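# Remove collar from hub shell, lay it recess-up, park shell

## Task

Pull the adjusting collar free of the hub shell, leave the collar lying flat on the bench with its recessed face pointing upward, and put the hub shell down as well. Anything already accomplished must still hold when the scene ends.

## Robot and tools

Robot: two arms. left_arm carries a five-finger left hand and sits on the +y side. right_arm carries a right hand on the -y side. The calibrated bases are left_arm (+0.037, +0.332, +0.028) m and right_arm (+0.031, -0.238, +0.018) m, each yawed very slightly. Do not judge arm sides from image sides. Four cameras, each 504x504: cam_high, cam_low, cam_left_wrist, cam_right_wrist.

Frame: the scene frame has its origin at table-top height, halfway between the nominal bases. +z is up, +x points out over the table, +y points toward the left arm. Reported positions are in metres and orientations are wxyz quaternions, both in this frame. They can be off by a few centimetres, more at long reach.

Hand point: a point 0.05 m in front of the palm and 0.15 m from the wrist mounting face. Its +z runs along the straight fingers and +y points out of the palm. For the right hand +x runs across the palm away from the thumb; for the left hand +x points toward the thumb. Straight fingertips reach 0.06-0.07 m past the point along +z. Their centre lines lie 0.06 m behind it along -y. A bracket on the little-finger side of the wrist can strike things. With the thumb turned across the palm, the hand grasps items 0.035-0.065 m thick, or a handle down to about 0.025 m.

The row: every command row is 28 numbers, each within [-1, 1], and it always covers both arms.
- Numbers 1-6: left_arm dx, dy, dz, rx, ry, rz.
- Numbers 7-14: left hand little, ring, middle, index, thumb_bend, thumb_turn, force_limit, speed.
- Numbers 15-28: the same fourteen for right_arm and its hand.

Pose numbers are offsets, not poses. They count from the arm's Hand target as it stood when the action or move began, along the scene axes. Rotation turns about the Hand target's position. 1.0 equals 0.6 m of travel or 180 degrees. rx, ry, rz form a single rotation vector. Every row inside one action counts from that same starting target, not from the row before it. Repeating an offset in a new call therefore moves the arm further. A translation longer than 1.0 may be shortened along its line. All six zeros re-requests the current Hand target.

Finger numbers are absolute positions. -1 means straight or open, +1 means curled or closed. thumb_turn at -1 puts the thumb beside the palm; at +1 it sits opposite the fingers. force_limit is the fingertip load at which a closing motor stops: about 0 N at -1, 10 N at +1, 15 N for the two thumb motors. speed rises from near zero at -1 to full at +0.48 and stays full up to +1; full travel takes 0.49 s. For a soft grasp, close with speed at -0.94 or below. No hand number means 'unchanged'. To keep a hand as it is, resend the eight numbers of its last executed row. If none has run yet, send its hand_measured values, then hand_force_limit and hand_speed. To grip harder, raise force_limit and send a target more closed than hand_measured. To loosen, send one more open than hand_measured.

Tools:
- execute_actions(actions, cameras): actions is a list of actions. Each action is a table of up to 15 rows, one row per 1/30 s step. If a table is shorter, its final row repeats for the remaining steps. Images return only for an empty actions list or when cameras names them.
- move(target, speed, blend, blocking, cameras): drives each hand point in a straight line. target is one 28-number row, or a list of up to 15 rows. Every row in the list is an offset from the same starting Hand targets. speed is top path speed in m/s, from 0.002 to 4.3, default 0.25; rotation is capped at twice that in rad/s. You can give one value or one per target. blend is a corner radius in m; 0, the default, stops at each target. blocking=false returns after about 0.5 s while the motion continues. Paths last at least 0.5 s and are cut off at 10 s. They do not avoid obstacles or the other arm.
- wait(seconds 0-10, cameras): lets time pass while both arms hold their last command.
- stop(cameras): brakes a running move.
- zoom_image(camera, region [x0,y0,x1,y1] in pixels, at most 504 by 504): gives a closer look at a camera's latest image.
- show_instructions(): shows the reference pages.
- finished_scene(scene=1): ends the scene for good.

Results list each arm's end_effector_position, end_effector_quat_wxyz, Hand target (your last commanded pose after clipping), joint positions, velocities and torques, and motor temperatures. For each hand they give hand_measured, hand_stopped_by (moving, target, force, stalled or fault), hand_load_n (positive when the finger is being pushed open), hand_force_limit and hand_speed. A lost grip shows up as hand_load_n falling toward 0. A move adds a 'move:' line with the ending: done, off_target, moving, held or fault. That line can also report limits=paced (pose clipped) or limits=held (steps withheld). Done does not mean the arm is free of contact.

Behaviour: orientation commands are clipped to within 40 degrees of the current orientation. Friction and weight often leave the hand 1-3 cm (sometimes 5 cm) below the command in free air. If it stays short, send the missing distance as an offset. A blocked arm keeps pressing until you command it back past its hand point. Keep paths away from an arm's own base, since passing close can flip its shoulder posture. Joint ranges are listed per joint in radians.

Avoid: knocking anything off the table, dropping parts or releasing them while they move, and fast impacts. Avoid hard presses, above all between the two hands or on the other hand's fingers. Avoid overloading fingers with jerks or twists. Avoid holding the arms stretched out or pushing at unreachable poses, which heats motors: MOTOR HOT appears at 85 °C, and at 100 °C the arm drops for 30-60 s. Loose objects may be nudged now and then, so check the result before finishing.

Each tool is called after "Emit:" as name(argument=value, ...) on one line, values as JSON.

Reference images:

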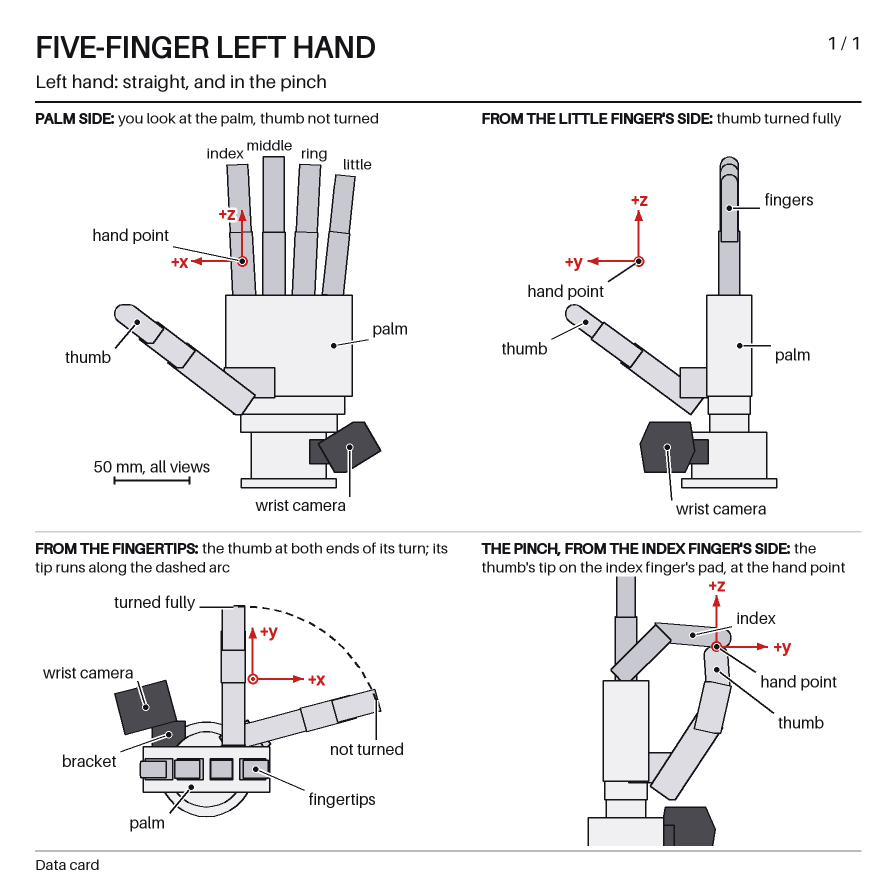

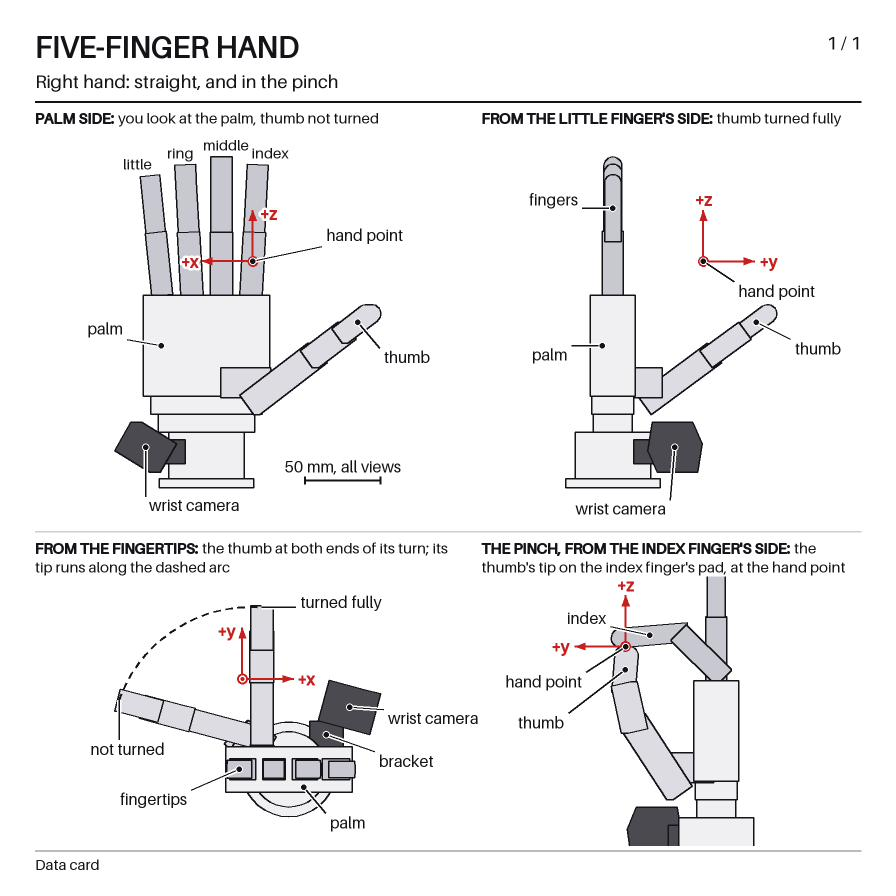

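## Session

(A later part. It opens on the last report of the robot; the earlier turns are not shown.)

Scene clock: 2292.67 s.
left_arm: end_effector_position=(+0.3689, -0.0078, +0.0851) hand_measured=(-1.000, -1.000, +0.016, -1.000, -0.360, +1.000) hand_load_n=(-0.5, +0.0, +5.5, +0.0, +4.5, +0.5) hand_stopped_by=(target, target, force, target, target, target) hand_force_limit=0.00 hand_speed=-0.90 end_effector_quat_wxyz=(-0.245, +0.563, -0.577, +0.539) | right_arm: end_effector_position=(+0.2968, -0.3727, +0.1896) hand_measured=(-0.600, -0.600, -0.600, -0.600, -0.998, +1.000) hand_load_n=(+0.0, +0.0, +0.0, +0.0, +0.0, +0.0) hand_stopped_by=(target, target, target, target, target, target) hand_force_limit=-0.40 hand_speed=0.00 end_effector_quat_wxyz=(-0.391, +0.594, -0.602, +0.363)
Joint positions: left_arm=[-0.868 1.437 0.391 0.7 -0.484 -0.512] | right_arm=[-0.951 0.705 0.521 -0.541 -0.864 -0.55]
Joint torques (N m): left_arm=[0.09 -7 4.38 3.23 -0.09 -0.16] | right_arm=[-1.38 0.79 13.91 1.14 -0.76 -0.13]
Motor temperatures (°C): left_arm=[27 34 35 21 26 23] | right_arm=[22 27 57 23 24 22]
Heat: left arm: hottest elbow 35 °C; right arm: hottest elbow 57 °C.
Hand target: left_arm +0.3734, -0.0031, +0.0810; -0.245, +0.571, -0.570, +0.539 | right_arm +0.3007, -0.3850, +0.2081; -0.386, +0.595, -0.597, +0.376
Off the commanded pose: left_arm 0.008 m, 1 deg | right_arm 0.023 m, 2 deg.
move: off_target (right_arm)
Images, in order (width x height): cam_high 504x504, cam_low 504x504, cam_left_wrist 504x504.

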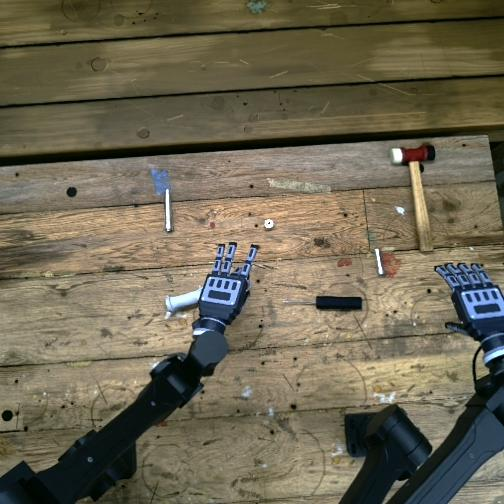

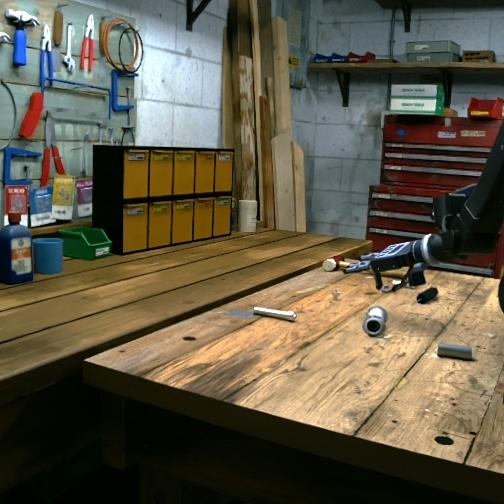

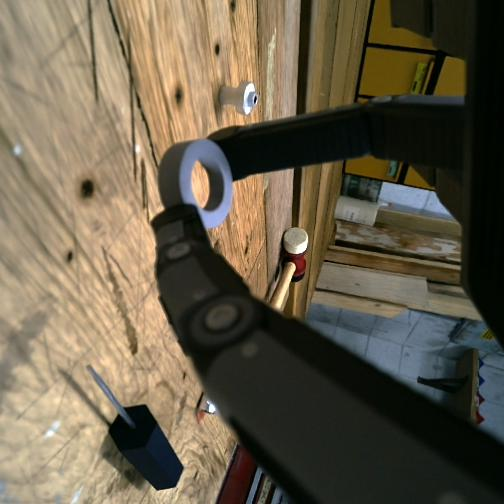

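Emit:
move(target=[[0,-0.1,0,0,0,0,-1,-1,0.04,-1,-0.36,1,0.0,-0.9,0,0,0,0,0,0,-0.6,-0.6,-0.6,-0.6,-1,1,-0.4,0],[0,-0.1,-0.08,0,0,0,-1,-1,0.04,-1,-0.36,1,0.0,-0.9,0,0,0,0,0,0,-0.6,-0.6,-0.6,-0.6,-1,1,-0.4,0]], speed=0.12, cameras=["cam_high","cam_low","cam_left_wrist"])

Scene clock: 2310.13 s.
left_arm: end_effector_position=(+0.3732, -0.0510, +0.0323) hand_measured=(-1.000, -1.000, +0.016, -1.000, -0.360, +1.000) hand_load_n=(+0.0, +0.0, +0.5, +0.0, +0.5, +0.0) hand_stopped_by=(target, target, force, target, target, target) hand_force_limit=0.00 hand_speed=-0.90 end_effector_quat_wxyz=(-0.252, +0.573, -0.573, +0.530) | right_arm: end_effector_position=(+0.2968, -0.3727, +0.1896) hand_measured=(-0.600, -0.600, -0.600, -0.600, -0.998, +1.000) hand_load_n=(+0.0, +0.0, -0.5, +0.0, +0.0, +0.0) hand_stopped_by=(target, target, target, target, target, target) hand_force_limit=-0.40 hand_speed=0.00 end_effector_quat_wxyz=(-0.391, +0.594, -0.602, +0.363)
Joint positions: left_arm=[-0.953 1.71 0.485 0.841 -0.587 -0.562] | right_arm=[-0.951 0.705 0.521 -0.541 -0.864 -0.55]
Joint torques (N m): left_arm=[-1.9 -8.88 4.89 3.08 -0.17 -0.11] | right_arm=[-1.38 0.79 13.91 1.13 -0.76 -0.13]
Motor temperatures (°C): left_arm=[27 34 35 21 26 23] | right_arm=[22 27 58 23 24 22]
Heat: left arm: hottest elbow 35 °C; right arm: hottest elbow 58 °C.
Hand target: left_arm +0.3736, -0.0630, +0.0330; -0.245, +0.571, -0.569, +0.539 | right_arm +0.3007, -0.3850, +0.2081; -0.386, +0.595, -0.597, +0.376
Off the commanded pose: left_arm 0.012 m, 1 deg | right_arm 0.023 m, 2 deg.
move: off_target (left_arm, right_arm)
Images, in order (width x height): cam_high 504x504, cam_low 504x504, cam_left_wrist 504x504.

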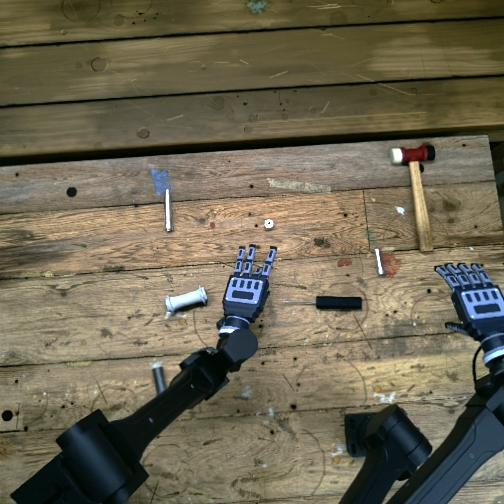

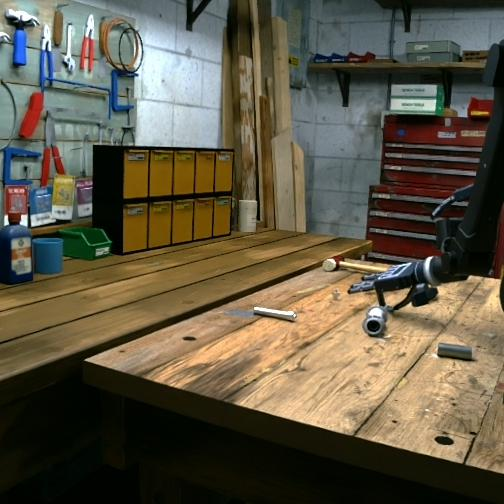

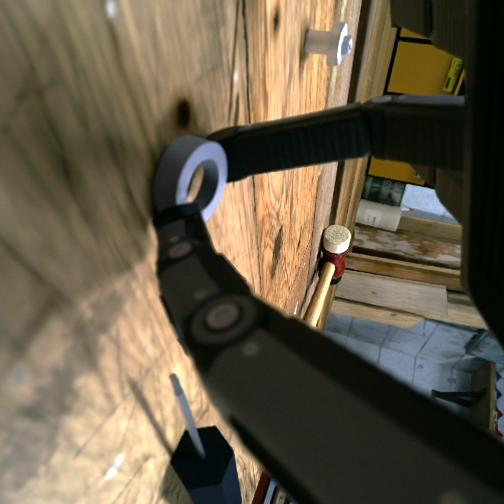

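Emit:
zoom_image(camera="cam_left_wrist", region=[120, 90, 270, 240])

Emit:
zoom_image(camera="cam_low", region=[340, 250, 440, 330])

Scaled by 3.360 from the camera's 504x504 image, which has a finer 720x720 frame.

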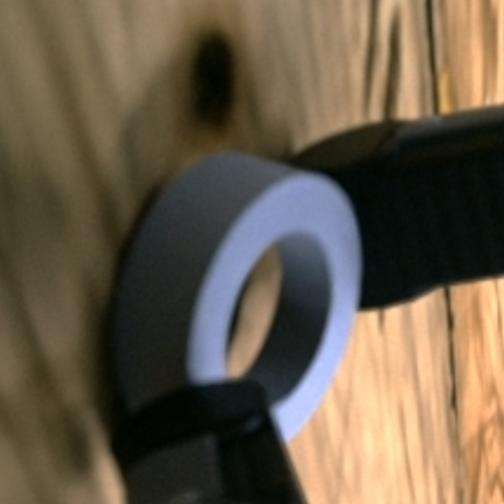

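Scaled by 5.040 from the camera's 504x504 image, which has a finer 720x720 frame.

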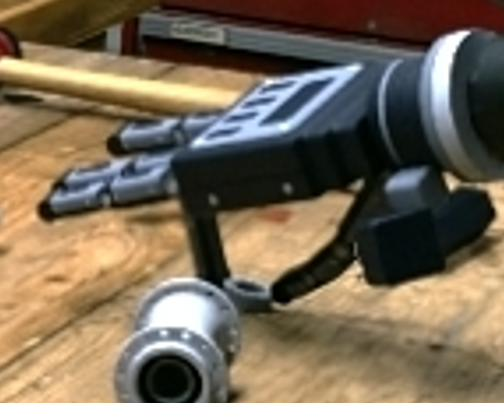

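Emit:
move(target=[[0,0,0,0,0,0,-1,-1,0.0,-1,-0.36,1,0.0,-0.9,0,0,0,0,0,0,-0.6,-0.6,-0.6,-0.6,-1,1,-0.4,0],[0,0,-0.008,0,0,0,-1,-1,0.0,-1,-0.36,1,0.0,-0.9,0,0,0,0,0,0,-0.6,-0.6,-0.6,-0.6,-1,1,-0.4,0]], speed=0.05, cameras=["cam_low","cam_left_wrist"])

Emit:
zoom_image(camera="cam_left_wrist", region=[120, 90, 270, 240])

Emit:
zoom_image(camera="cam_low", region=[360, 285, 420, 325])

Scene clock: 2322.27 s.
left_arm: end_effector_position=(+0.3737, -0.0517, +0.0300) hand_measured=(-1.000, -1.000, +0.000, -1.000, -0.360, +1.000) hand_load_n=(+0.0, -0.5, -1.0, +0.0, +0.0, +0.0) hand_stopped_by=(target, target, target, target, target, target) hand_force_limit=0.00 hand_speed=-0.90 end_effector_quat_wxyz=(-0.251, +0.572, -0.571, +0.532) | right_arm: end_effector_position=(+0.2968, -0.3727, +0.1896) hand_measured=(-0.600, -0.600, -0.600, -0.600, -0.998, +1.000) hand_load_n=(+0.0, +0.0, +0.0, +0.0, +0.0, +0.0) hand_stopped_by=(target, target, target, target, target, target) hand_force_limit=-0.40 hand_speed=0.00 end_effector_quat_wxyz=(-0.391, +0.594, -0.602, +0.363)
Joint positions: left_arm=[-0.953 1.725 0.485 0.862 -0.587 -0.562] | right_arm=[-0.951 0.705 0.521 -0.541 -0.864 -0.55]
Joint torques (N m): left_arm=[-1.79 -9.11 4.81 3.02 -0.17 -0.12] | right_arm=[-1.38 0.73 13.9 1.13 -0.77 -0.13]
Motor temperatures (°C): left_arm=[27 34 35 21 26 23] | right_arm=[22 27 58 23 24 22]
Heat: left arm: hottest elbow 35 °C; right arm: hottest elbow 58 °C.
Hand target: left_arm +0.3736, -0.0630, +0.0282; -0.245, +0.571, -0.569, +0.539 | right_arm +0.3007, -0.3850, +0.2081; -0.386, +0.595, -0.597, +0.376
Off the commanded pose: left_arm 0.011 m, 1 deg | right_arm 0.023 m, 2 deg.
move: off_target (left_arm, right_arm)
Images, in order (width x height): cam_low 504x504, cam_left_wrist 504x504.

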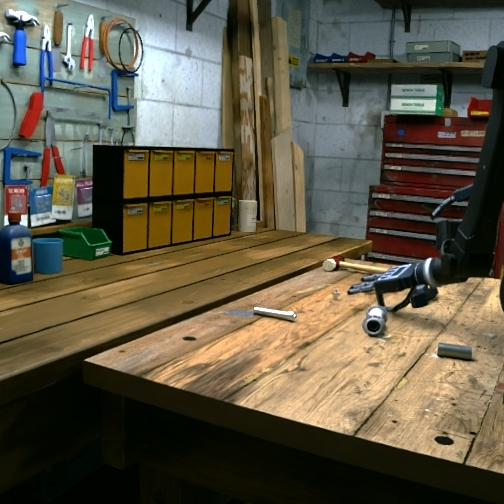

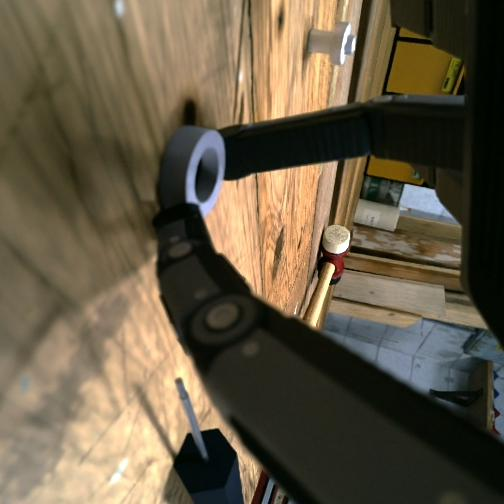

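Scaled by 3.360 from the camera's 504x504 image, which has a finer 720x720 frame.

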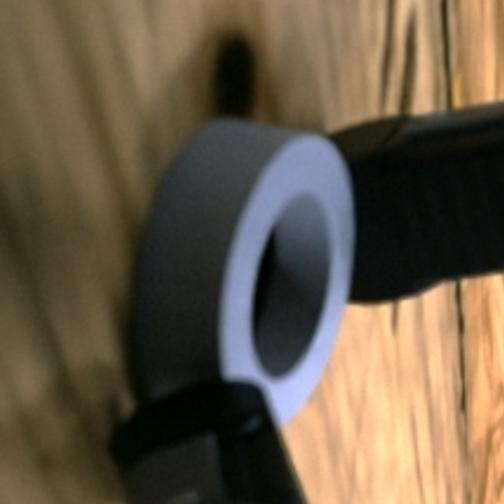

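Scaled by 8.400 from the camera's 504x504 image, which has a finer 720x720 frame.

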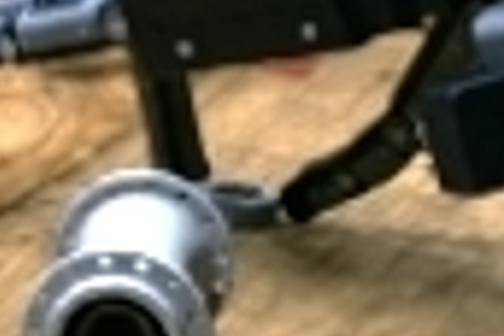

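Emit:
move(target=[[0,0,0,0,0,0,-1,-1,-0.1,-1,-0.36,1,0.0,-0.9,0,0,0,0,0,0,-0.6,-0.6,-0.6,-0.6,-1,1,-0.4,0],[0,0.04,0.003,0,0,0,-1,-1,-0.1,-1,-0.36,1,0.0,-0.9,0,0,0,0,0,0,-0.6,-0.6,-0.6,-0.6,-1,1,-0.4,0]], speed=0.05, cameras=["cam_left_wrist"])

Emit:
zoom_image(camera="cam_left_wrist", region=[120, 90, 270, 240])

Scene clock: 2339.03 s.
left_arm: end_effector_position=(+0.3683, -0.0486, +0.0290) hand_measured=(-1.000, -1.000, -0.100, -1.000, -0.360, +1.000) hand_load_n=(+0.0, +0.0, +1.0, +0.0, +0.0, +0.0) hand_stopped_by=(target, target, target, target, target, target) hand_force_limit=0.00 hand_speed=-0.90 end_effector_quat_wxyz=(-0.238, +0.568, -0.574, +0.540) | right_arm: end_effector_position=(+0.2968, -0.3727, +0.1896) hand_measured=(-0.600, -0.600, -0.600, -0.600, -0.998, +1.000) hand_load_n=(+0.0, +0.0, +0.0, +0.0, +0.0, +0.5) hand_stopped_by=(target, target, target, target, target, target) hand_force_limit=-0.40 hand_speed=0.00 end_effector_quat_wxyz=(-0.391, +0.594, -0.602, +0.363)
Joint positions: left_arm=[-0.943 1.727 0.461 0.901 -0.549 -0.562] | right_arm=[-0.951 0.705 0.521 -0.541 -0.864 -0.55]
Joint torques (N m): left_arm=[0.56 -11.58 2.41 2.78 -0.16 0.09] | right_arm=[-1.55 0.67 13.9 1.1 -0.77 -0.13]
Motor temperatures (°C): left_arm=[27 34 35 21 26 23] | right_arm=[22 27 58 23 24 22]
Heat: left arm: hottest elbow 35 °C; right arm: hottest elbow 58 °C.
Hand target: left_arm +0.3734, -0.0390, +0.0299; -0.245, +0.571, -0.570, +0.539 | right_arm +0.3007, -0.3850, +0.2081; -0.386, +0.595, -0.597, +0.376
Off the commanded pose: left_arm 0.011 m, 1 deg | right_arm 0.023 m, 2 deg.
move: off_target (left_arm, right_arm)
Images, in order (width x height): cam_left_wrist 504x504.

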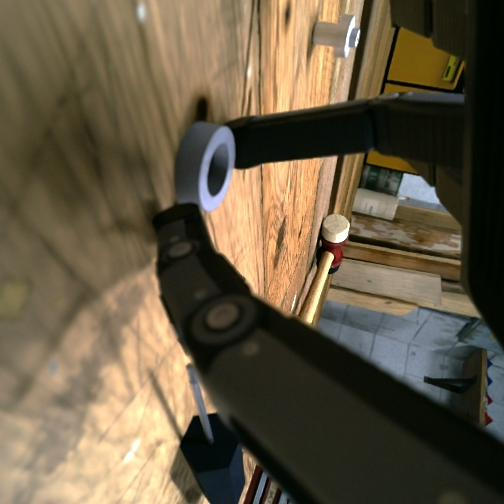

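Scaled by 3.360 from the camera's 504x504 image, which has a finer 720x720 frame.

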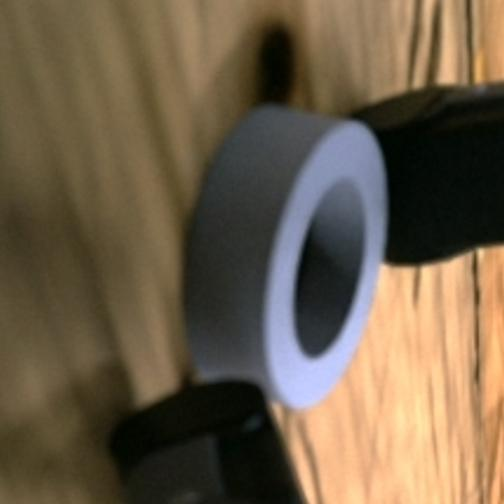

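Emit:
move(target=[0.009,0.012,0.0,0,0,0,-1,-1,-0.12,-1,-0.36,1,0.0,-0.9,0,0,0,0,0,0,-0.6,-0.6,-0.6,-0.6,-1,1,-0.4,0], speed=0.05, cameras=["cam_left_wrist"])

Emit:
zoom_image(camera="cam_left_wrist", region=[120, 90, 270, 240])

Scene clock: 2370.90 s.
left_arm: end_effector_position=(+0.3719, -0.0430, +0.0289) hand_measured=(-1.000, -1.000, -0.120, -1.000, -0.360, +1.000) hand_load_n=(+0.0, -0.5, -0.5, +0.0, +0.0, +0.0) hand_stopped_by=(target, target, target, target, target, target) hand_force_limit=0.00 hand_speed=-0.90 end_effector_quat_wxyz=(-0.233, +0.570, -0.573, +0.541) | right_arm: end_effector_position=(+0.2968, -0.3727, +0.1896) hand_measured=(-0.600, -0.600, -0.600, -0.600, -0.998, +1.000) hand_load_n=(+0.0, +0.0, +0.0, +0.0, +0.0, +0.0) hand_stopped_by=(target, target, target, target, target, target) hand_force_limit=-0.40 hand_speed=0.00 end_effector_quat_wxyz=(-0.391, +0.594, -0.602, +0.363)
Joint positions: left_arm=[-0.921 1.725 0.452 0.912 -0.522 -0.562] | right_arm=[-0.951 0.705 0.521 -0.541 -0.864 -0.55]
Joint torques (N m): left_arm=[0.62 -11.46 2.58 2.78 -0.23 0.17] | right_arm=[-1.38 0.67 13.91 1.16 -0.77 -0.13]
Motor temperatures (°C): left_arm=[27 33 34 21 26 23] | right_arm=[22 27 58 23 24 22]
Heat: left arm: hottest elbow 34 °C; right arm: hottest elbow 58 °C.
Hand target: left_arm +0.3789, -0.0319, +0.0299; -0.245, +0.571, -0.570, +0.539 | right_arm +0.3007, -0.3850, +0.2081; -0.386, +0.595, -0.597, +0.376
Off the commanded pose: left_arm 0.013 m, 1 deg | right_arm 0.023 m, 2 deg.
move: off_target (left_arm, right_arm)
Images, in order (width x height): cam_left_wrist 504x504.

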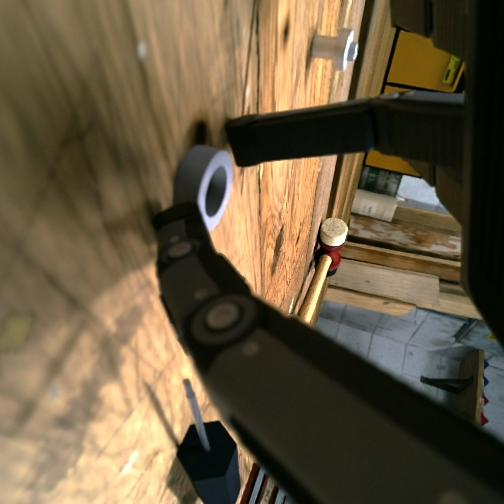

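Scaled by 3.360 from the camera's 504x504 image, which has a finer 720x720 frame.

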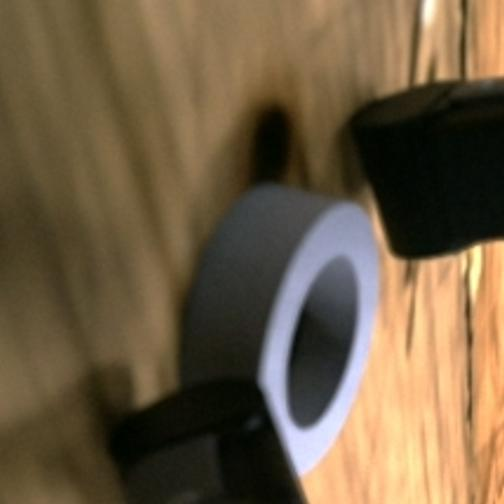

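Emit:
move(target=[0,0,0,0,0,0,-1,-1,0.3,-1,-0.36,1,-0.6,-0.9,0,0,0,0,0,0,-0.6,-0.6,-0.6,-0.6,-1,1,-0.4,0], speed=0.05, cameras=["cam_left_wrist"])

Emit:
zoom_image(camera="cam_left_wrist", region=[120, 90, 270, 240])

Scene clock: 2375.23 s.
left_arm: end_effector_position=(+0.3754, -0.0405, +0.0302) hand_measured=(-1.000, -1.000, +0.038, -1.000, -0.360, +1.000) hand_load_n=(+0.0, +0.0, +1.5, +0.0, +0.5, +0.0) hand_stopped_by=(target, target, force, target, target, target) hand_force_limit=-0.60 hand_speed=-0.90 end_effector_quat_wxyz=(-0.236, +0.572, -0.570, +0.541) | right_arm: end_effector_position=(+0.2968, -0.3727, +0.1896) hand_measured=(-0.600, -0.600, -0.600, -0.600, -0.998, +1.000) hand_load_n=(+0.0, +0.0, +0.0, +0.0, +0.0, +0.0) hand_stopped_by=(target, target, target, target, target, target) hand_force_limit=-0.40 hand_speed=0.00 end_effector_quat_wxyz=(-0.391, +0.594, -0.602, +0.363)
Joint positions: left_arm=[-0.913 1.724 0.452 0.915 -0.524 -0.561] | right_arm=[-0.951 0.705 0.521 -0.541 -0.864 -0.55]
Joint torques (N m): left_arm=[0.15 -11.16 2.51 2.69 -0.18 0.17] | right_arm=[-1.32 0.56 13.91 1.14 -0.77 -0.15]
Motor temperatures (°C): left_arm=[27 33 34 21 26 23] | right_arm=[22 27 58 23 24 22]
Heat: left arm: hottest elbow 34 °C; right arm: hottest elbow 58 °C.
Hand target: left_arm +0.3789, -0.0318, +0.0300; -0.245, +0.571, -0.569, +0.539 | right_arm +0.3007, -0.3850, +0.2081; -0.386, +0.595, -0.597, +0.376
Off the commanded pose: left_arm 0.009 m, 1 deg | right_arm 0.023 m, 2 deg.
move: off_target (right_arm)
Images, in order (width x height): cam_left_wrist 504x504.

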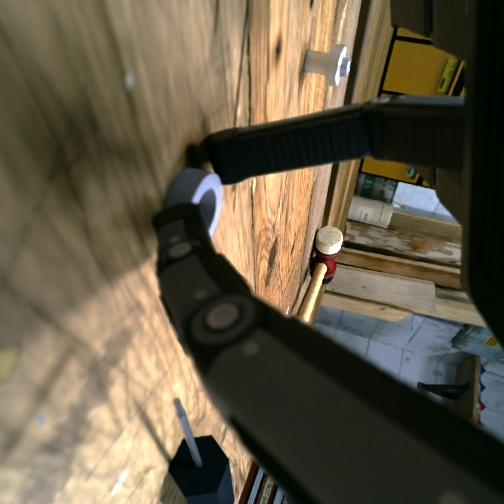

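Scaled by 3.360 from the camera's 504x504 image, which has a finer 720x720 frame.

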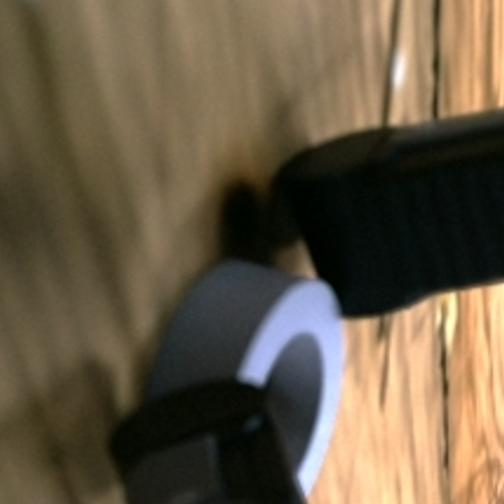

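Emit:
move(target=[[0,0,0,0,0,0,-1,-1,-0.12,-1,-0.36,1,-0.6,-0.7,0,0,0,0,0,0,-0.6,-0.6,-0.6,-0.6,-1,1,-0.4,0],[-0.007,-0.025,0,0,0,0,-1,-1,-0.12,-1,-0.36,1,-0.6,-0.7,0,0,0,0,0,0,-0.6,-0.6,-0.6,-0.6,-1,1,-0.4,0]], speed=0.05, cameras=["cam_left_wrist"])

Emit:
zoom_image(camera="cam_left_wrist", region=[120, 90, 270, 240])

Scene clock: 2384.07 s.
left_arm: end_effector_position=(+0.3759, -0.0356, +0.0297) hand_measured=(-1.000, -1.000, -0.120, -1.000, -0.360, +1.000) hand_load_n=(+0.0, +0.0, -0.5, +0.0, +0.0, +0.0) hand_stopped_by=(target, target, target, target, target, target) hand_force_limit=-0.60 hand_speed=-0.70 end_effector_quat_wxyz=(-0.248, +0.574, -0.565, +0.537) | right_arm: end_effector_position=(+0.2968, -0.3727, +0.1896) hand_measured=(-0.600, -0.600, -0.600, -0.600, -0.998, +1.000) hand_load_n=(+0.0, +0.0, +0.0, +0.0, +0.0, +0.0) hand_stopped_by=(target, target, target, target, target, target) hand_force_limit=-0.40 hand_speed=0.00 end_effector_quat_wxyz=(-0.391, +0.594, -0.602, +0.363)
Joint positions: left_arm=[-0.919 1.722 0.447 0.915 -0.556 -0.557] | right_arm=[-0.951 0.705 0.521 -0.541 -0.864 -0.55]
Joint torques (N m): left_arm=[-2.2 -10.23 4.7 1.62 -0.25 -0.03] | right_arm=[-1.38 0.73 13.93 1.13 -0.77 -0.13]
Motor temperatures (°C): left_arm=[27 33 34 21 26 23] | right_arm=[22 27 58 23 24 22]
Heat: left arm: hottest elbow 34 °C; right arm: hottest elbow 58 °C.
Hand target: left_arm +0.3746, -0.0468, +0.0300; -0.245, +0.571, -0.570, +0.539 | right_arm +0.3007, -0.3850, +0.2081; -0.386, +0.595, -0.597, +0.376
Off the commanded pose: left_arm 0.011 m, 1 deg | right_arm 0.023 m, 2 deg.
move: off_target (left_arm, right_arm)
Images, in order (width x height): cam_left_wrist 504x504.

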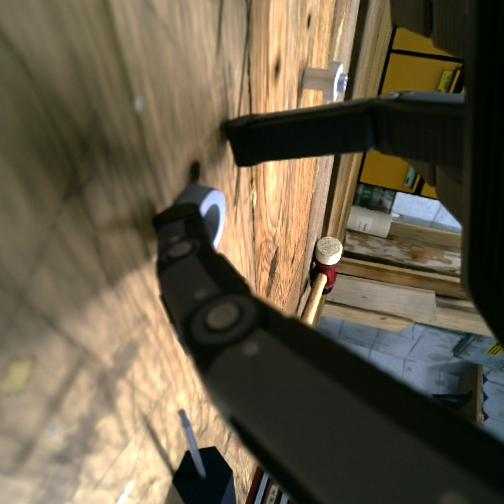

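Scaled by 3.360 from the camera's 504x504 image, which has a finer 720x720 frame.

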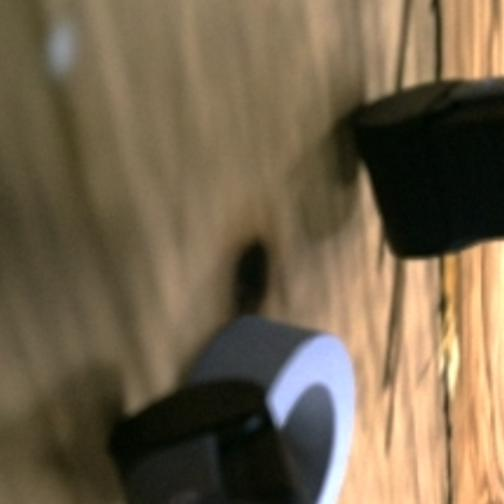

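Emit:
move(target=[-0.006,-0.016,0,0,0,0,-1,-1,-0.12,-1,-0.36,1,-0.6,-0.7,0,0,0,0,0,0,-0.6,-0.6,-0.6,-0.6,-1,1,-0.4,0], speed=0.05, cameras=["cam_left_wrist"])

Emit:
zoom_image(camera="cam_left_wrist", region=[120, 90, 270, 240])

Scene clock: 2390.87 s.
left_arm: end_effector_position=(+0.3718, -0.0441, +0.0309) hand_measured=(-1.000, -1.000, -0.120, -1.000, -0.360, +1.000) hand_load_n=(+0.0, +0.0, +0.0, +0.0, +0.0, +0.0) hand_stopped_by=(target, target, target, target, target, target) hand_force_limit=-0.60 hand_speed=-0.70 end_effector_quat_wxyz=(-0.251, +0.571, -0.568, +0.537) | right_arm: end_effector_position=(+0.2968, -0.3727, +0.1896) hand_measured=(-0.600, -0.600, -0.600, -0.600, -0.998, +1.000) hand_load_n=(+0.0, +0.0, +0.0, +0.0, +0.0, +0.0) hand_stopped_by=(target, target, target, target, target, target) hand_force_limit=-0.40 hand_speed=0.00 end_effector_quat_wxyz=(-0.391, +0.594, -0.602, +0.363)
Joint positions: left_arm=[-0.945 1.722 0.46 0.899 -0.58 -0.558] | right_arm=[-0.951 0.705 0.521 -0.541 -0.864 -0.55]
Joint torques (N m): left_arm=[-2.02 -9.7 5 1.62 -0.27 -0.13] | right_arm=[-1.44 0.73 13.91 1.16 -0.77 -0.15]
Motor temperatures (°C): left_arm=[27 33 34 21 26 23] | right_arm=[22 27 58 23 24 22]
Heat: left arm: hottest elbow 34 °C; right arm: hottest elbow 58 °C.
Hand target: left_arm +0.3712, -0.0564, +0.0300; -0.245, +0.571, -0.569, +0.539 | right_arm +0.3007, -0.3850, +0.2081; -0.386, +0.595, -0.597, +0.376
Off the commanded pose: left_arm 0.012 m, 1 deg | right_arm 0.023 m, 2 deg.
move: off_target (left_arm, right_arm)
Images, in order (width x height): cam_left_wrist 504x504.

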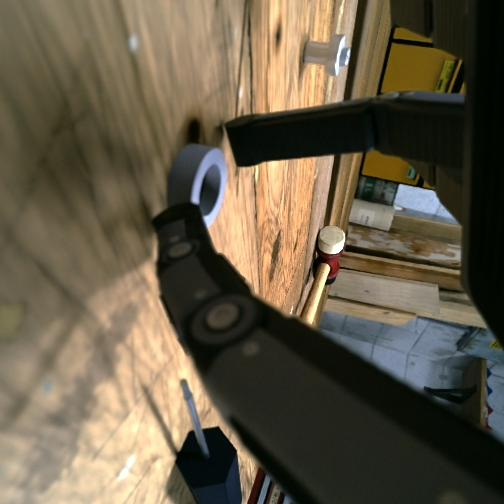

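Scaled by 3.360 from the camera's 504x504 image, which has a finer 720x720 frame.

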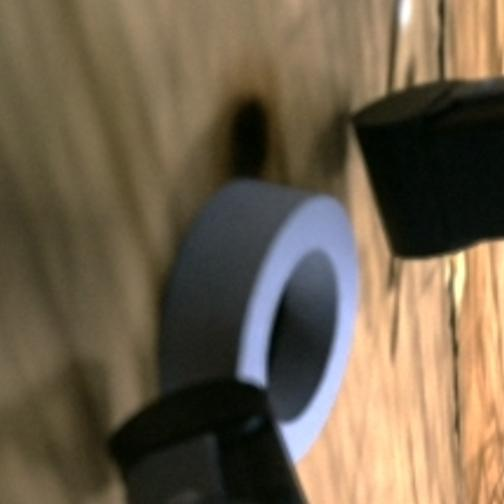

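Emit:
move(target=[[0,-0.001,-0.006,0,0,0,-1,-1,-0.12,-1,-0.36,1,-0.6,-0.7,0,0,0,0,0,0,-0.6,-0.6,-0.6,-0.6,-1,1,-0.4,0],[0,-0.001,-0.006,0,0,0,-1,-1,0.3,-1,-0.36,1,-0.6,-0.9,0,0,0,0,0,0,-0.6,-0.6,-0.6,-0.6,-1,1,-0.4,0]], speed=0.05, cameras=["cam_left_wrist","cam_low"])

Emit:
zoom_image(camera="cam_left_wrist", region=[120, 90, 270, 240])

Emit:
zoom_image(camera="cam_low", region=[360, 285, 420, 325])

Scene clock: 2397.23 s.
left_arm: end_effector_position=(+0.3730, -0.0455, +0.0298) hand_measured=(-1.000, -1.000, +0.018, -1.000, -0.360, +1.000) hand_load_n=(+0.0, -0.5, +2.5, +0.0, +1.5, +0.0) hand_stopped_by=(target, target, force, target, target, target) hand_force_limit=-0.60 hand_speed=-0.90 end_effector_quat_wxyz=(-0.251, +0.572, -0.567, +0.537) | right_arm: end_effector_position=(+0.2968, -0.3727, +0.1896) hand_measured=(-0.600, -0.600, -0.600, -0.600, -0.998, +1.000) hand_load_n=(+0.0, +0.0, +0.0, +0.0, +0.0, +0.0) hand_stopped_by=(target, target, target, target, target, target) hand_force_limit=-0.40 hand_speed=0.00 end_effector_quat_wxyz=(-0.391, +0.594, -0.602, +0.363)
Joint positions: left_arm=[-0.945 1.729 0.466 0.899 -0.582 -0.559] | right_arm=[-0.951 0.705 0.521 -0.541 -0.864 -0.55]
Joint torques (N m): left_arm=[-2.2 -8.94 4.72 2.21 -0.2 -0.13] | right_arm=[-1.38 0.67 13.93 1.11 -0.77 -0.13]
Motor temperatures (°C): left_arm=[27 33 34 21 26 23] | right_arm=[22 27 58 23 24 22]
Heat: left arm: hottest elbow 34 °C; right arm: hottest elbow 58 °C.
Hand target: left_arm +0.3709, -0.0570, +0.0263; -0.245, +0.571, -0.570, +0.539 | right_arm +0.3007, -0.3850, +0.2081; -0.386, +0.595, -0.597, +0.376
Off the commanded pose: left_arm 0.012 m, 1 deg | right_arm 0.023 m, 2 deg.
move: off_target (left_arm, right_arm); target 2's new numbers were sent with left_arm's hand 0.013 m and 1 deg from that target
Images, in order (width x height): cam_low 504x504, cam_left_wrist 504x504.

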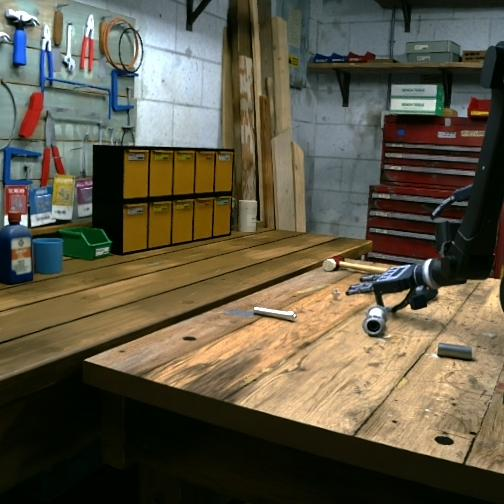

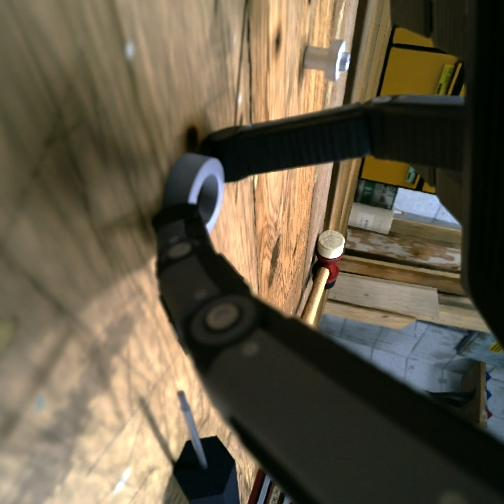

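Scaled by 3.360 from the camera's 504x504 image, which has a finer 720x720 frame.

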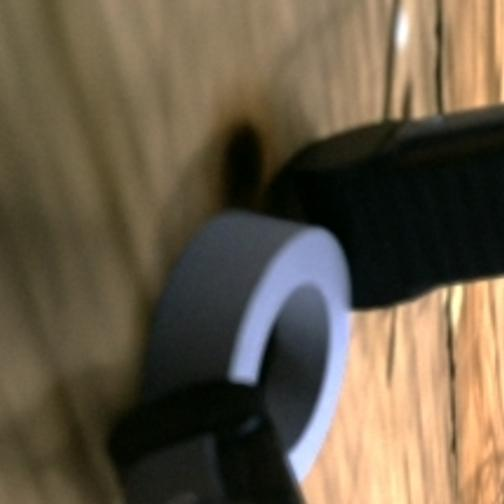

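Scaled by 8.400 from the camera's 504x504 image, which has a finer 720x720 frame.

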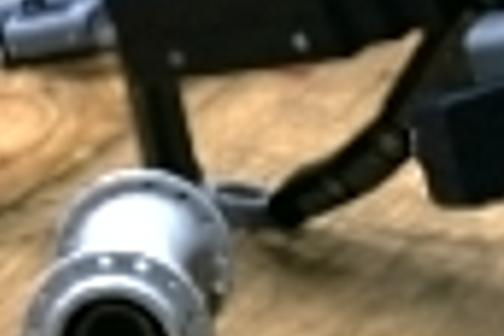

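Emit:
move(target=[0,0,0,0,0,0,-1,-1,0.35,-1,-0.36,1,0.0,-0.9,0,0,0,0,0,0,-0.6,-0.6,-0.6,-0.6,-1,1,-0.4,0], speed=0.05, cameras=["cam_left_wrist"])

Emit:
zoom_image(camera="cam_left_wrist", region=[120, 90, 270, 240])

Scene clock: 2404.50 s.
left_arm: end_effector_position=(+0.3735, -0.0461, +0.0304) hand_measured=(-1.000, -1.000, +0.034, -1.000, -0.360, +1.000) hand_load_n=(-0.5, +0.0, +4.5, +0.0, +2.5, +0.0) hand_stopped_by=(target, target, force, target, target, target) hand_force_limit=0.00 hand_speed=-0.90 end_effector_quat_wxyz=(-0.251, +0.572, -0.566, +0.537) | right_arm: end_effector_position=(+0.2968, -0.3727, +0.1896) hand_measured=(-0.600, -0.600, -0.600, -0.600, -0.998, +1.000) hand_load_n=(+0.0, +0.0, +0.0, +0.0, +0.0, +0.0) hand_stopped_by=(target, target, target, target, target, target) hand_force_limit=-0.40 hand_speed=0.00 end_effector_quat_wxyz=(-0.391, +0.594, -0.602, +0.363)
Joint positions: left_arm=[-0.945 1.729 0.467 0.899 -0.583 -0.56] | right_arm=[-0.951 0.705 0.521 -0.541 -0.864 -0.55]
Joint torques (N m): left_arm=[-2.26 -9.05 4.6 2.21 -0.17 -0.11] | right_arm=[-1.44 0.73 13.9 1.16 -0.77 -0.14]
Motor temperatures (°C): left_arm=[27 33 34 21 26 23] | right_arm=[22 27 58 23 24 22]
Heat: left arm: hottest elbow 34 °C; right arm: hottest elbow 58 °C.
Hand target: left_arm +0.3710, -0.0571, +0.0264; -0.245, +0.571, -0.570, +0.539 | right_arm +0.3007, -0.3850, +0.2081; -0.386, +0.595, -0.597, +0.376
Off the commanded pose: left_arm 0.012 m, 1 deg | right_arm 0.023 m, 2 deg.
move: off_target (left_arm, right_arm)
Images, in order (width x height): cam_left_wrist 504x504.

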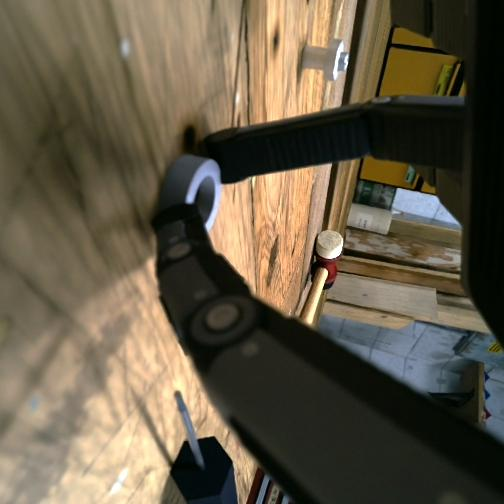

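Scaled by 3.360 from the camera's 504x504 image, which has a finer 720x720 frame.

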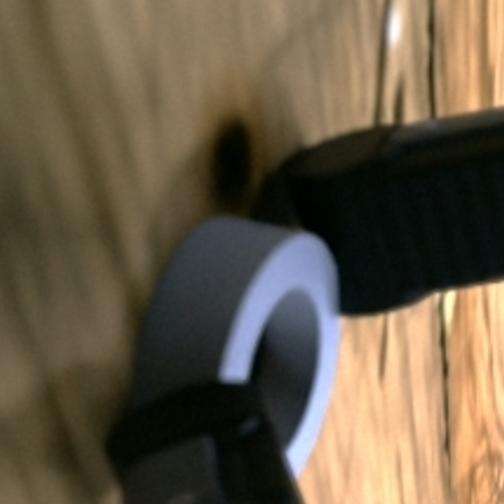

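Emit:
move(target=[[0,0,0,0,0,0,-1,-1,-0.08,-1,-0.36,1,-0.6,-0.7,0,0,0,0,0,0,-0.6,-0.6,-0.6,-0.6,-1,1,-0.4,0],[-0.003,-0.006,0,0,0,0,-1,-1,-0.08,-1,-0.36,1,-0.6,-0.7,0,0,0,0,0,0,-0.6,-0.6,-0.6,-0.6,-1,1,-0.4,0]], speed=0.05, cameras=["cam_left_wrist"])

Emit:
zoom_image(camera="cam_left_wrist", region=[120, 90, 270, 240])

Scene clock: 2410.43 s.
left_arm: end_effector_position=(+0.3709, -0.0478, +0.0295) hand_measured=(-1.000, -1.000, -0.080, -1.000, -0.360, +1.000) hand_load_n=(+0.0, +0.0, +0.0, +0.0, +0.0, +0.0) hand_stopped_by=(target, target, target, target, target, target) hand_force_limit=-0.60 hand_speed=-0.70 end_effector_quat_wxyz=(-0.251, +0.572, -0.567, +0.537) | right_arm: end_effector_position=(+0.2968, -0.3727, +0.1896) hand_measured=(-0.600, -0.600, -0.600, -0.600, -0.998, +1.000) hand_load_n=(+0.0, +0.0, +0.0, +0.0, +0.0, +0.0) hand_stopped_by=(target, target, target, target, target, target) hand_force_limit=-0.40 hand_speed=0.00 end_effector_quat_wxyz=(-0.391, +0.594, -0.602, +0.363)
Joint positions: left_arm=[-0.955 1.731 0.467 0.899 -0.591 -0.562] | right_arm=[-0.951 0.705 0.521 -0.541 -0.864 -0.55]
Joint torques (N m): left_arm=[-2.02 -9.35 5.05 1.96 -0.23 -0.14] | right_arm=[-1.44 0.73 13.9 1.1 -0.76 -0.14]
Motor temperatures (°C): left_arm=[27 33 34 21 26 23] | right_arm=[22 27 58 23 24 22]
Heat: left arm: hottest elbow 34 °C; right arm: hottest elbow 58 °C.
Hand target: left_arm +0.3693, -0.0607, +0.0264; -0.245, +0.571, -0.570, +0.539 | right_arm +0.3007, -0.3850, +0.2081; -0.386, +0.595, -0.597, +0.376
Off the commanded pose: left_arm 0.013 m, 1 deg | right_arm 0.023 m, 2 deg.
move: off_target (left_arm, right_arm)
Images, in order (width x height): cam_left_wrist 504x504.

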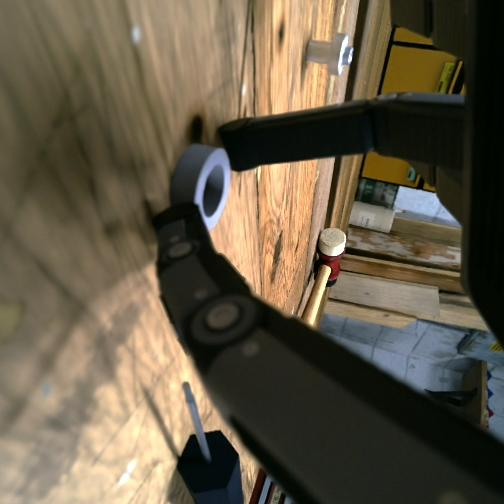

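Scaled by 3.360 from the camera's 504x504 image, which has a finer 720x720 frame.

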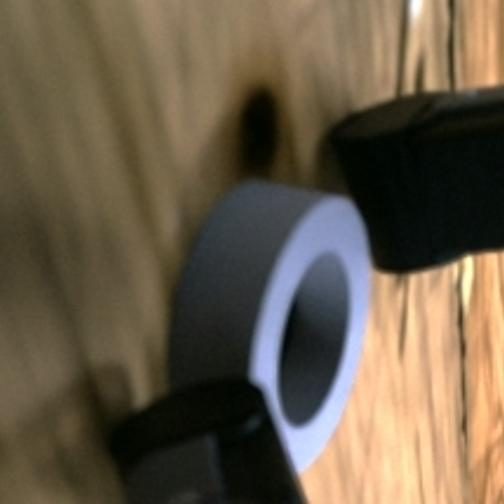

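Emit:
move(target=[[0,0,0,0,0,0,-1,-1,0.3,-1,-0.36,1,-0.6,-0.9,0,0,0,0,0,0,-0.6,-0.6,-0.6,-0.6,-1,1,-0.4,0]], speed=0.05, cameras=["cam_left_wrist"])

Emit:
zoom_image(camera="cam_left_wrist", region=[120, 90, 270, 240])

Scene clock: 2420.50 s.
left_arm: end_effector_position=(+0.3713, -0.0486, +0.0302) hand_measured=(-1.000, -1.000, +0.012, -1.000, -0.360, +1.000) hand_load_n=(+0.0, +0.0, +2.0, -0.5, +1.5, +0.0) hand_stopped_by=(target, target, force, target, target, target) hand_force_limit=-0.60 hand_speed=-0.90 end_effector_quat_wxyz=(-0.251, +0.572, -0.566, +0.538) | right_arm: end_effector_position=(+0.2968, -0.3727, +0.1896) hand_measured=(-0.600, -0.600, -0.600, -0.600, -0.998, +1.000) hand_load_n=(+0.0, +0.0, +0.0, +0.0, +0.0, +0.0) hand_stopped_by=(target, target, target, target, target, target) hand_force_limit=-0.40 hand_speed=0.00 end_effector_quat_wxyz=(-0.391, +0.594, -0.602, +0.363)
Joint positions: left_arm=[-0.955 1.731 0.469 0.899 -0.592 -0.563] | right_arm=[-0.951 0.705 0.521 -0.541 -0.864 -0.55]
Joint torques (N m): left_arm=[-1.61 -9.41 4.85 1.94 -0.22 -0.13] | right_arm=[-1.32 0.62 13.9 1.13 -0.77 -0.14]
Motor temperatures (°C): left_arm=[27 33 34 21 26 23] | right_arm=[22 27 59 23 24 22]
Heat: left arm: hottest elbow 34 °C; right arm: hottest elbow 59 °C.
Hand target: left_arm +0.3692, -0.0607, +0.0264; -0.245, +0.571, -0.570, +0.539 | right_arm +0.3007, -0.3850, +0.2081; -0.386, +0.595, -0.597, +0.376
Off the commanded pose: left_arm 0.013 m, 1 deg | right_arm 0.023 m, 2 deg.
move: off_target (left_arm, right_arm)
Images, in order (width x height): cam_left_wrist 504x504.

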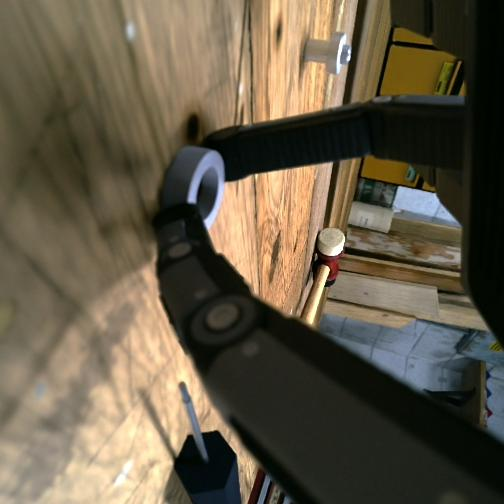

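Scaled by 3.360 from the camera's 504x504 image, which has a finer 720x720 frame.

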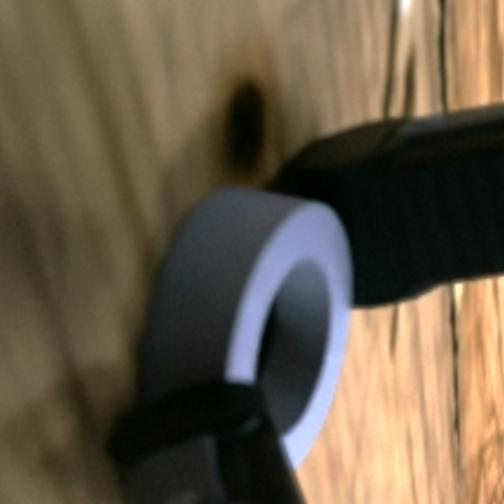

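Emit:
move(target=[0,0,0,0,0,0,-1,-1,0.35,-1,-0.36,1,0.0,-0.9,0,0,0,0,0,0,-0.6,-0.6,-0.6,-0.6,-1,1,-0.4,0], cameras=["cam_high","cam_left_wrist"])

Scene clock: 2440.47 s.
left_arm: end_effector_position=(+0.3714, -0.0486, +0.0302) hand_measured=(-1.000, -1.000, +0.028, -1.000, -0.360, +1.000) hand_load_n=(+0.0, +0.0, +6.5, +0.0, +4.5, +0.5) hand_stopped_by=(target, target, force, target, target, target) hand_force_limit=0.00 hand_speed=-0.90 end_effector_quat_wxyz=(-0.251, +0.572, -0.566, +0.538) | right_arm: end_effector_position=(+0.2968, -0.3727, +0.1896) hand_measured=(-0.600, -0.600, -0.600, -0.600, -0.998, +1.000) hand_load_n=(+0.0, -0.5, +0.0, +0.0, +0.0, +0.0) hand_stopped_by=(target, target, target, target, target, target) hand_force_limit=-0.40 hand_speed=0.00 end_effector_quat_wxyz=(-0.391, +0.594, -0.602, +0.363)
Joint positions: left_arm=[-0.955 1.731 0.469 0.899 -0.592 -0.563] | right_arm=[-0.951 0.705 0.521 -0.541 -0.864 -0.55]
Joint torques (N m): left_arm=[-2.02 -9.29 4.79 1.99 -0.21 -0.13] | right_arm=[-1.49 0.73 13.93 1.14 -0.76 -0.14]
Motor temperatures (°C): left_arm=[27 33 34 21 26 23] | right_arm=[22 27 59 23 24 22]
Heat: left arm: hottest elbow 34 °C; right arm: hottest elbow 59 °C.
Hand target: left_arm +0.3693, -0.0607, +0.0264; -0.245, +0.571, -0.570, +0.539 | right_arm +0.3007, -0.3850, +0.2081; -0.386, +0.595, -0.597, +0.376
Off the commanded pose: left_arm 0.013 m, 1 deg | right_arm 0.023 m, 2 deg.
move: off_target (left_arm, right_arm)
Images, in order (width x height): cam_high 504x504, cam_left_wrist 504x504.

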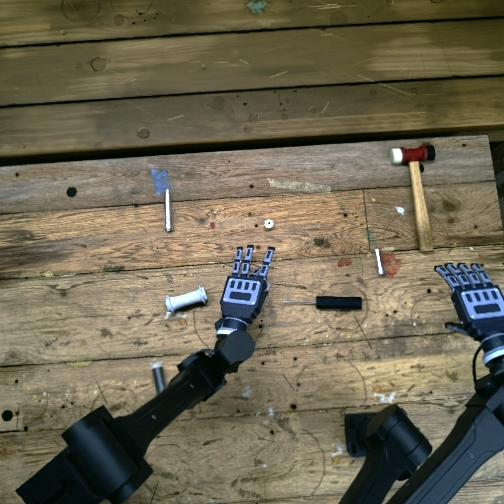

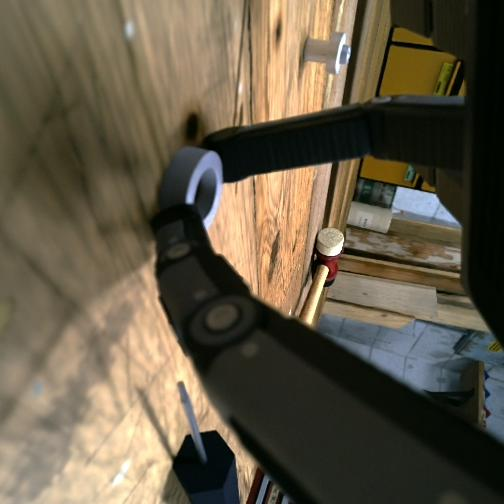

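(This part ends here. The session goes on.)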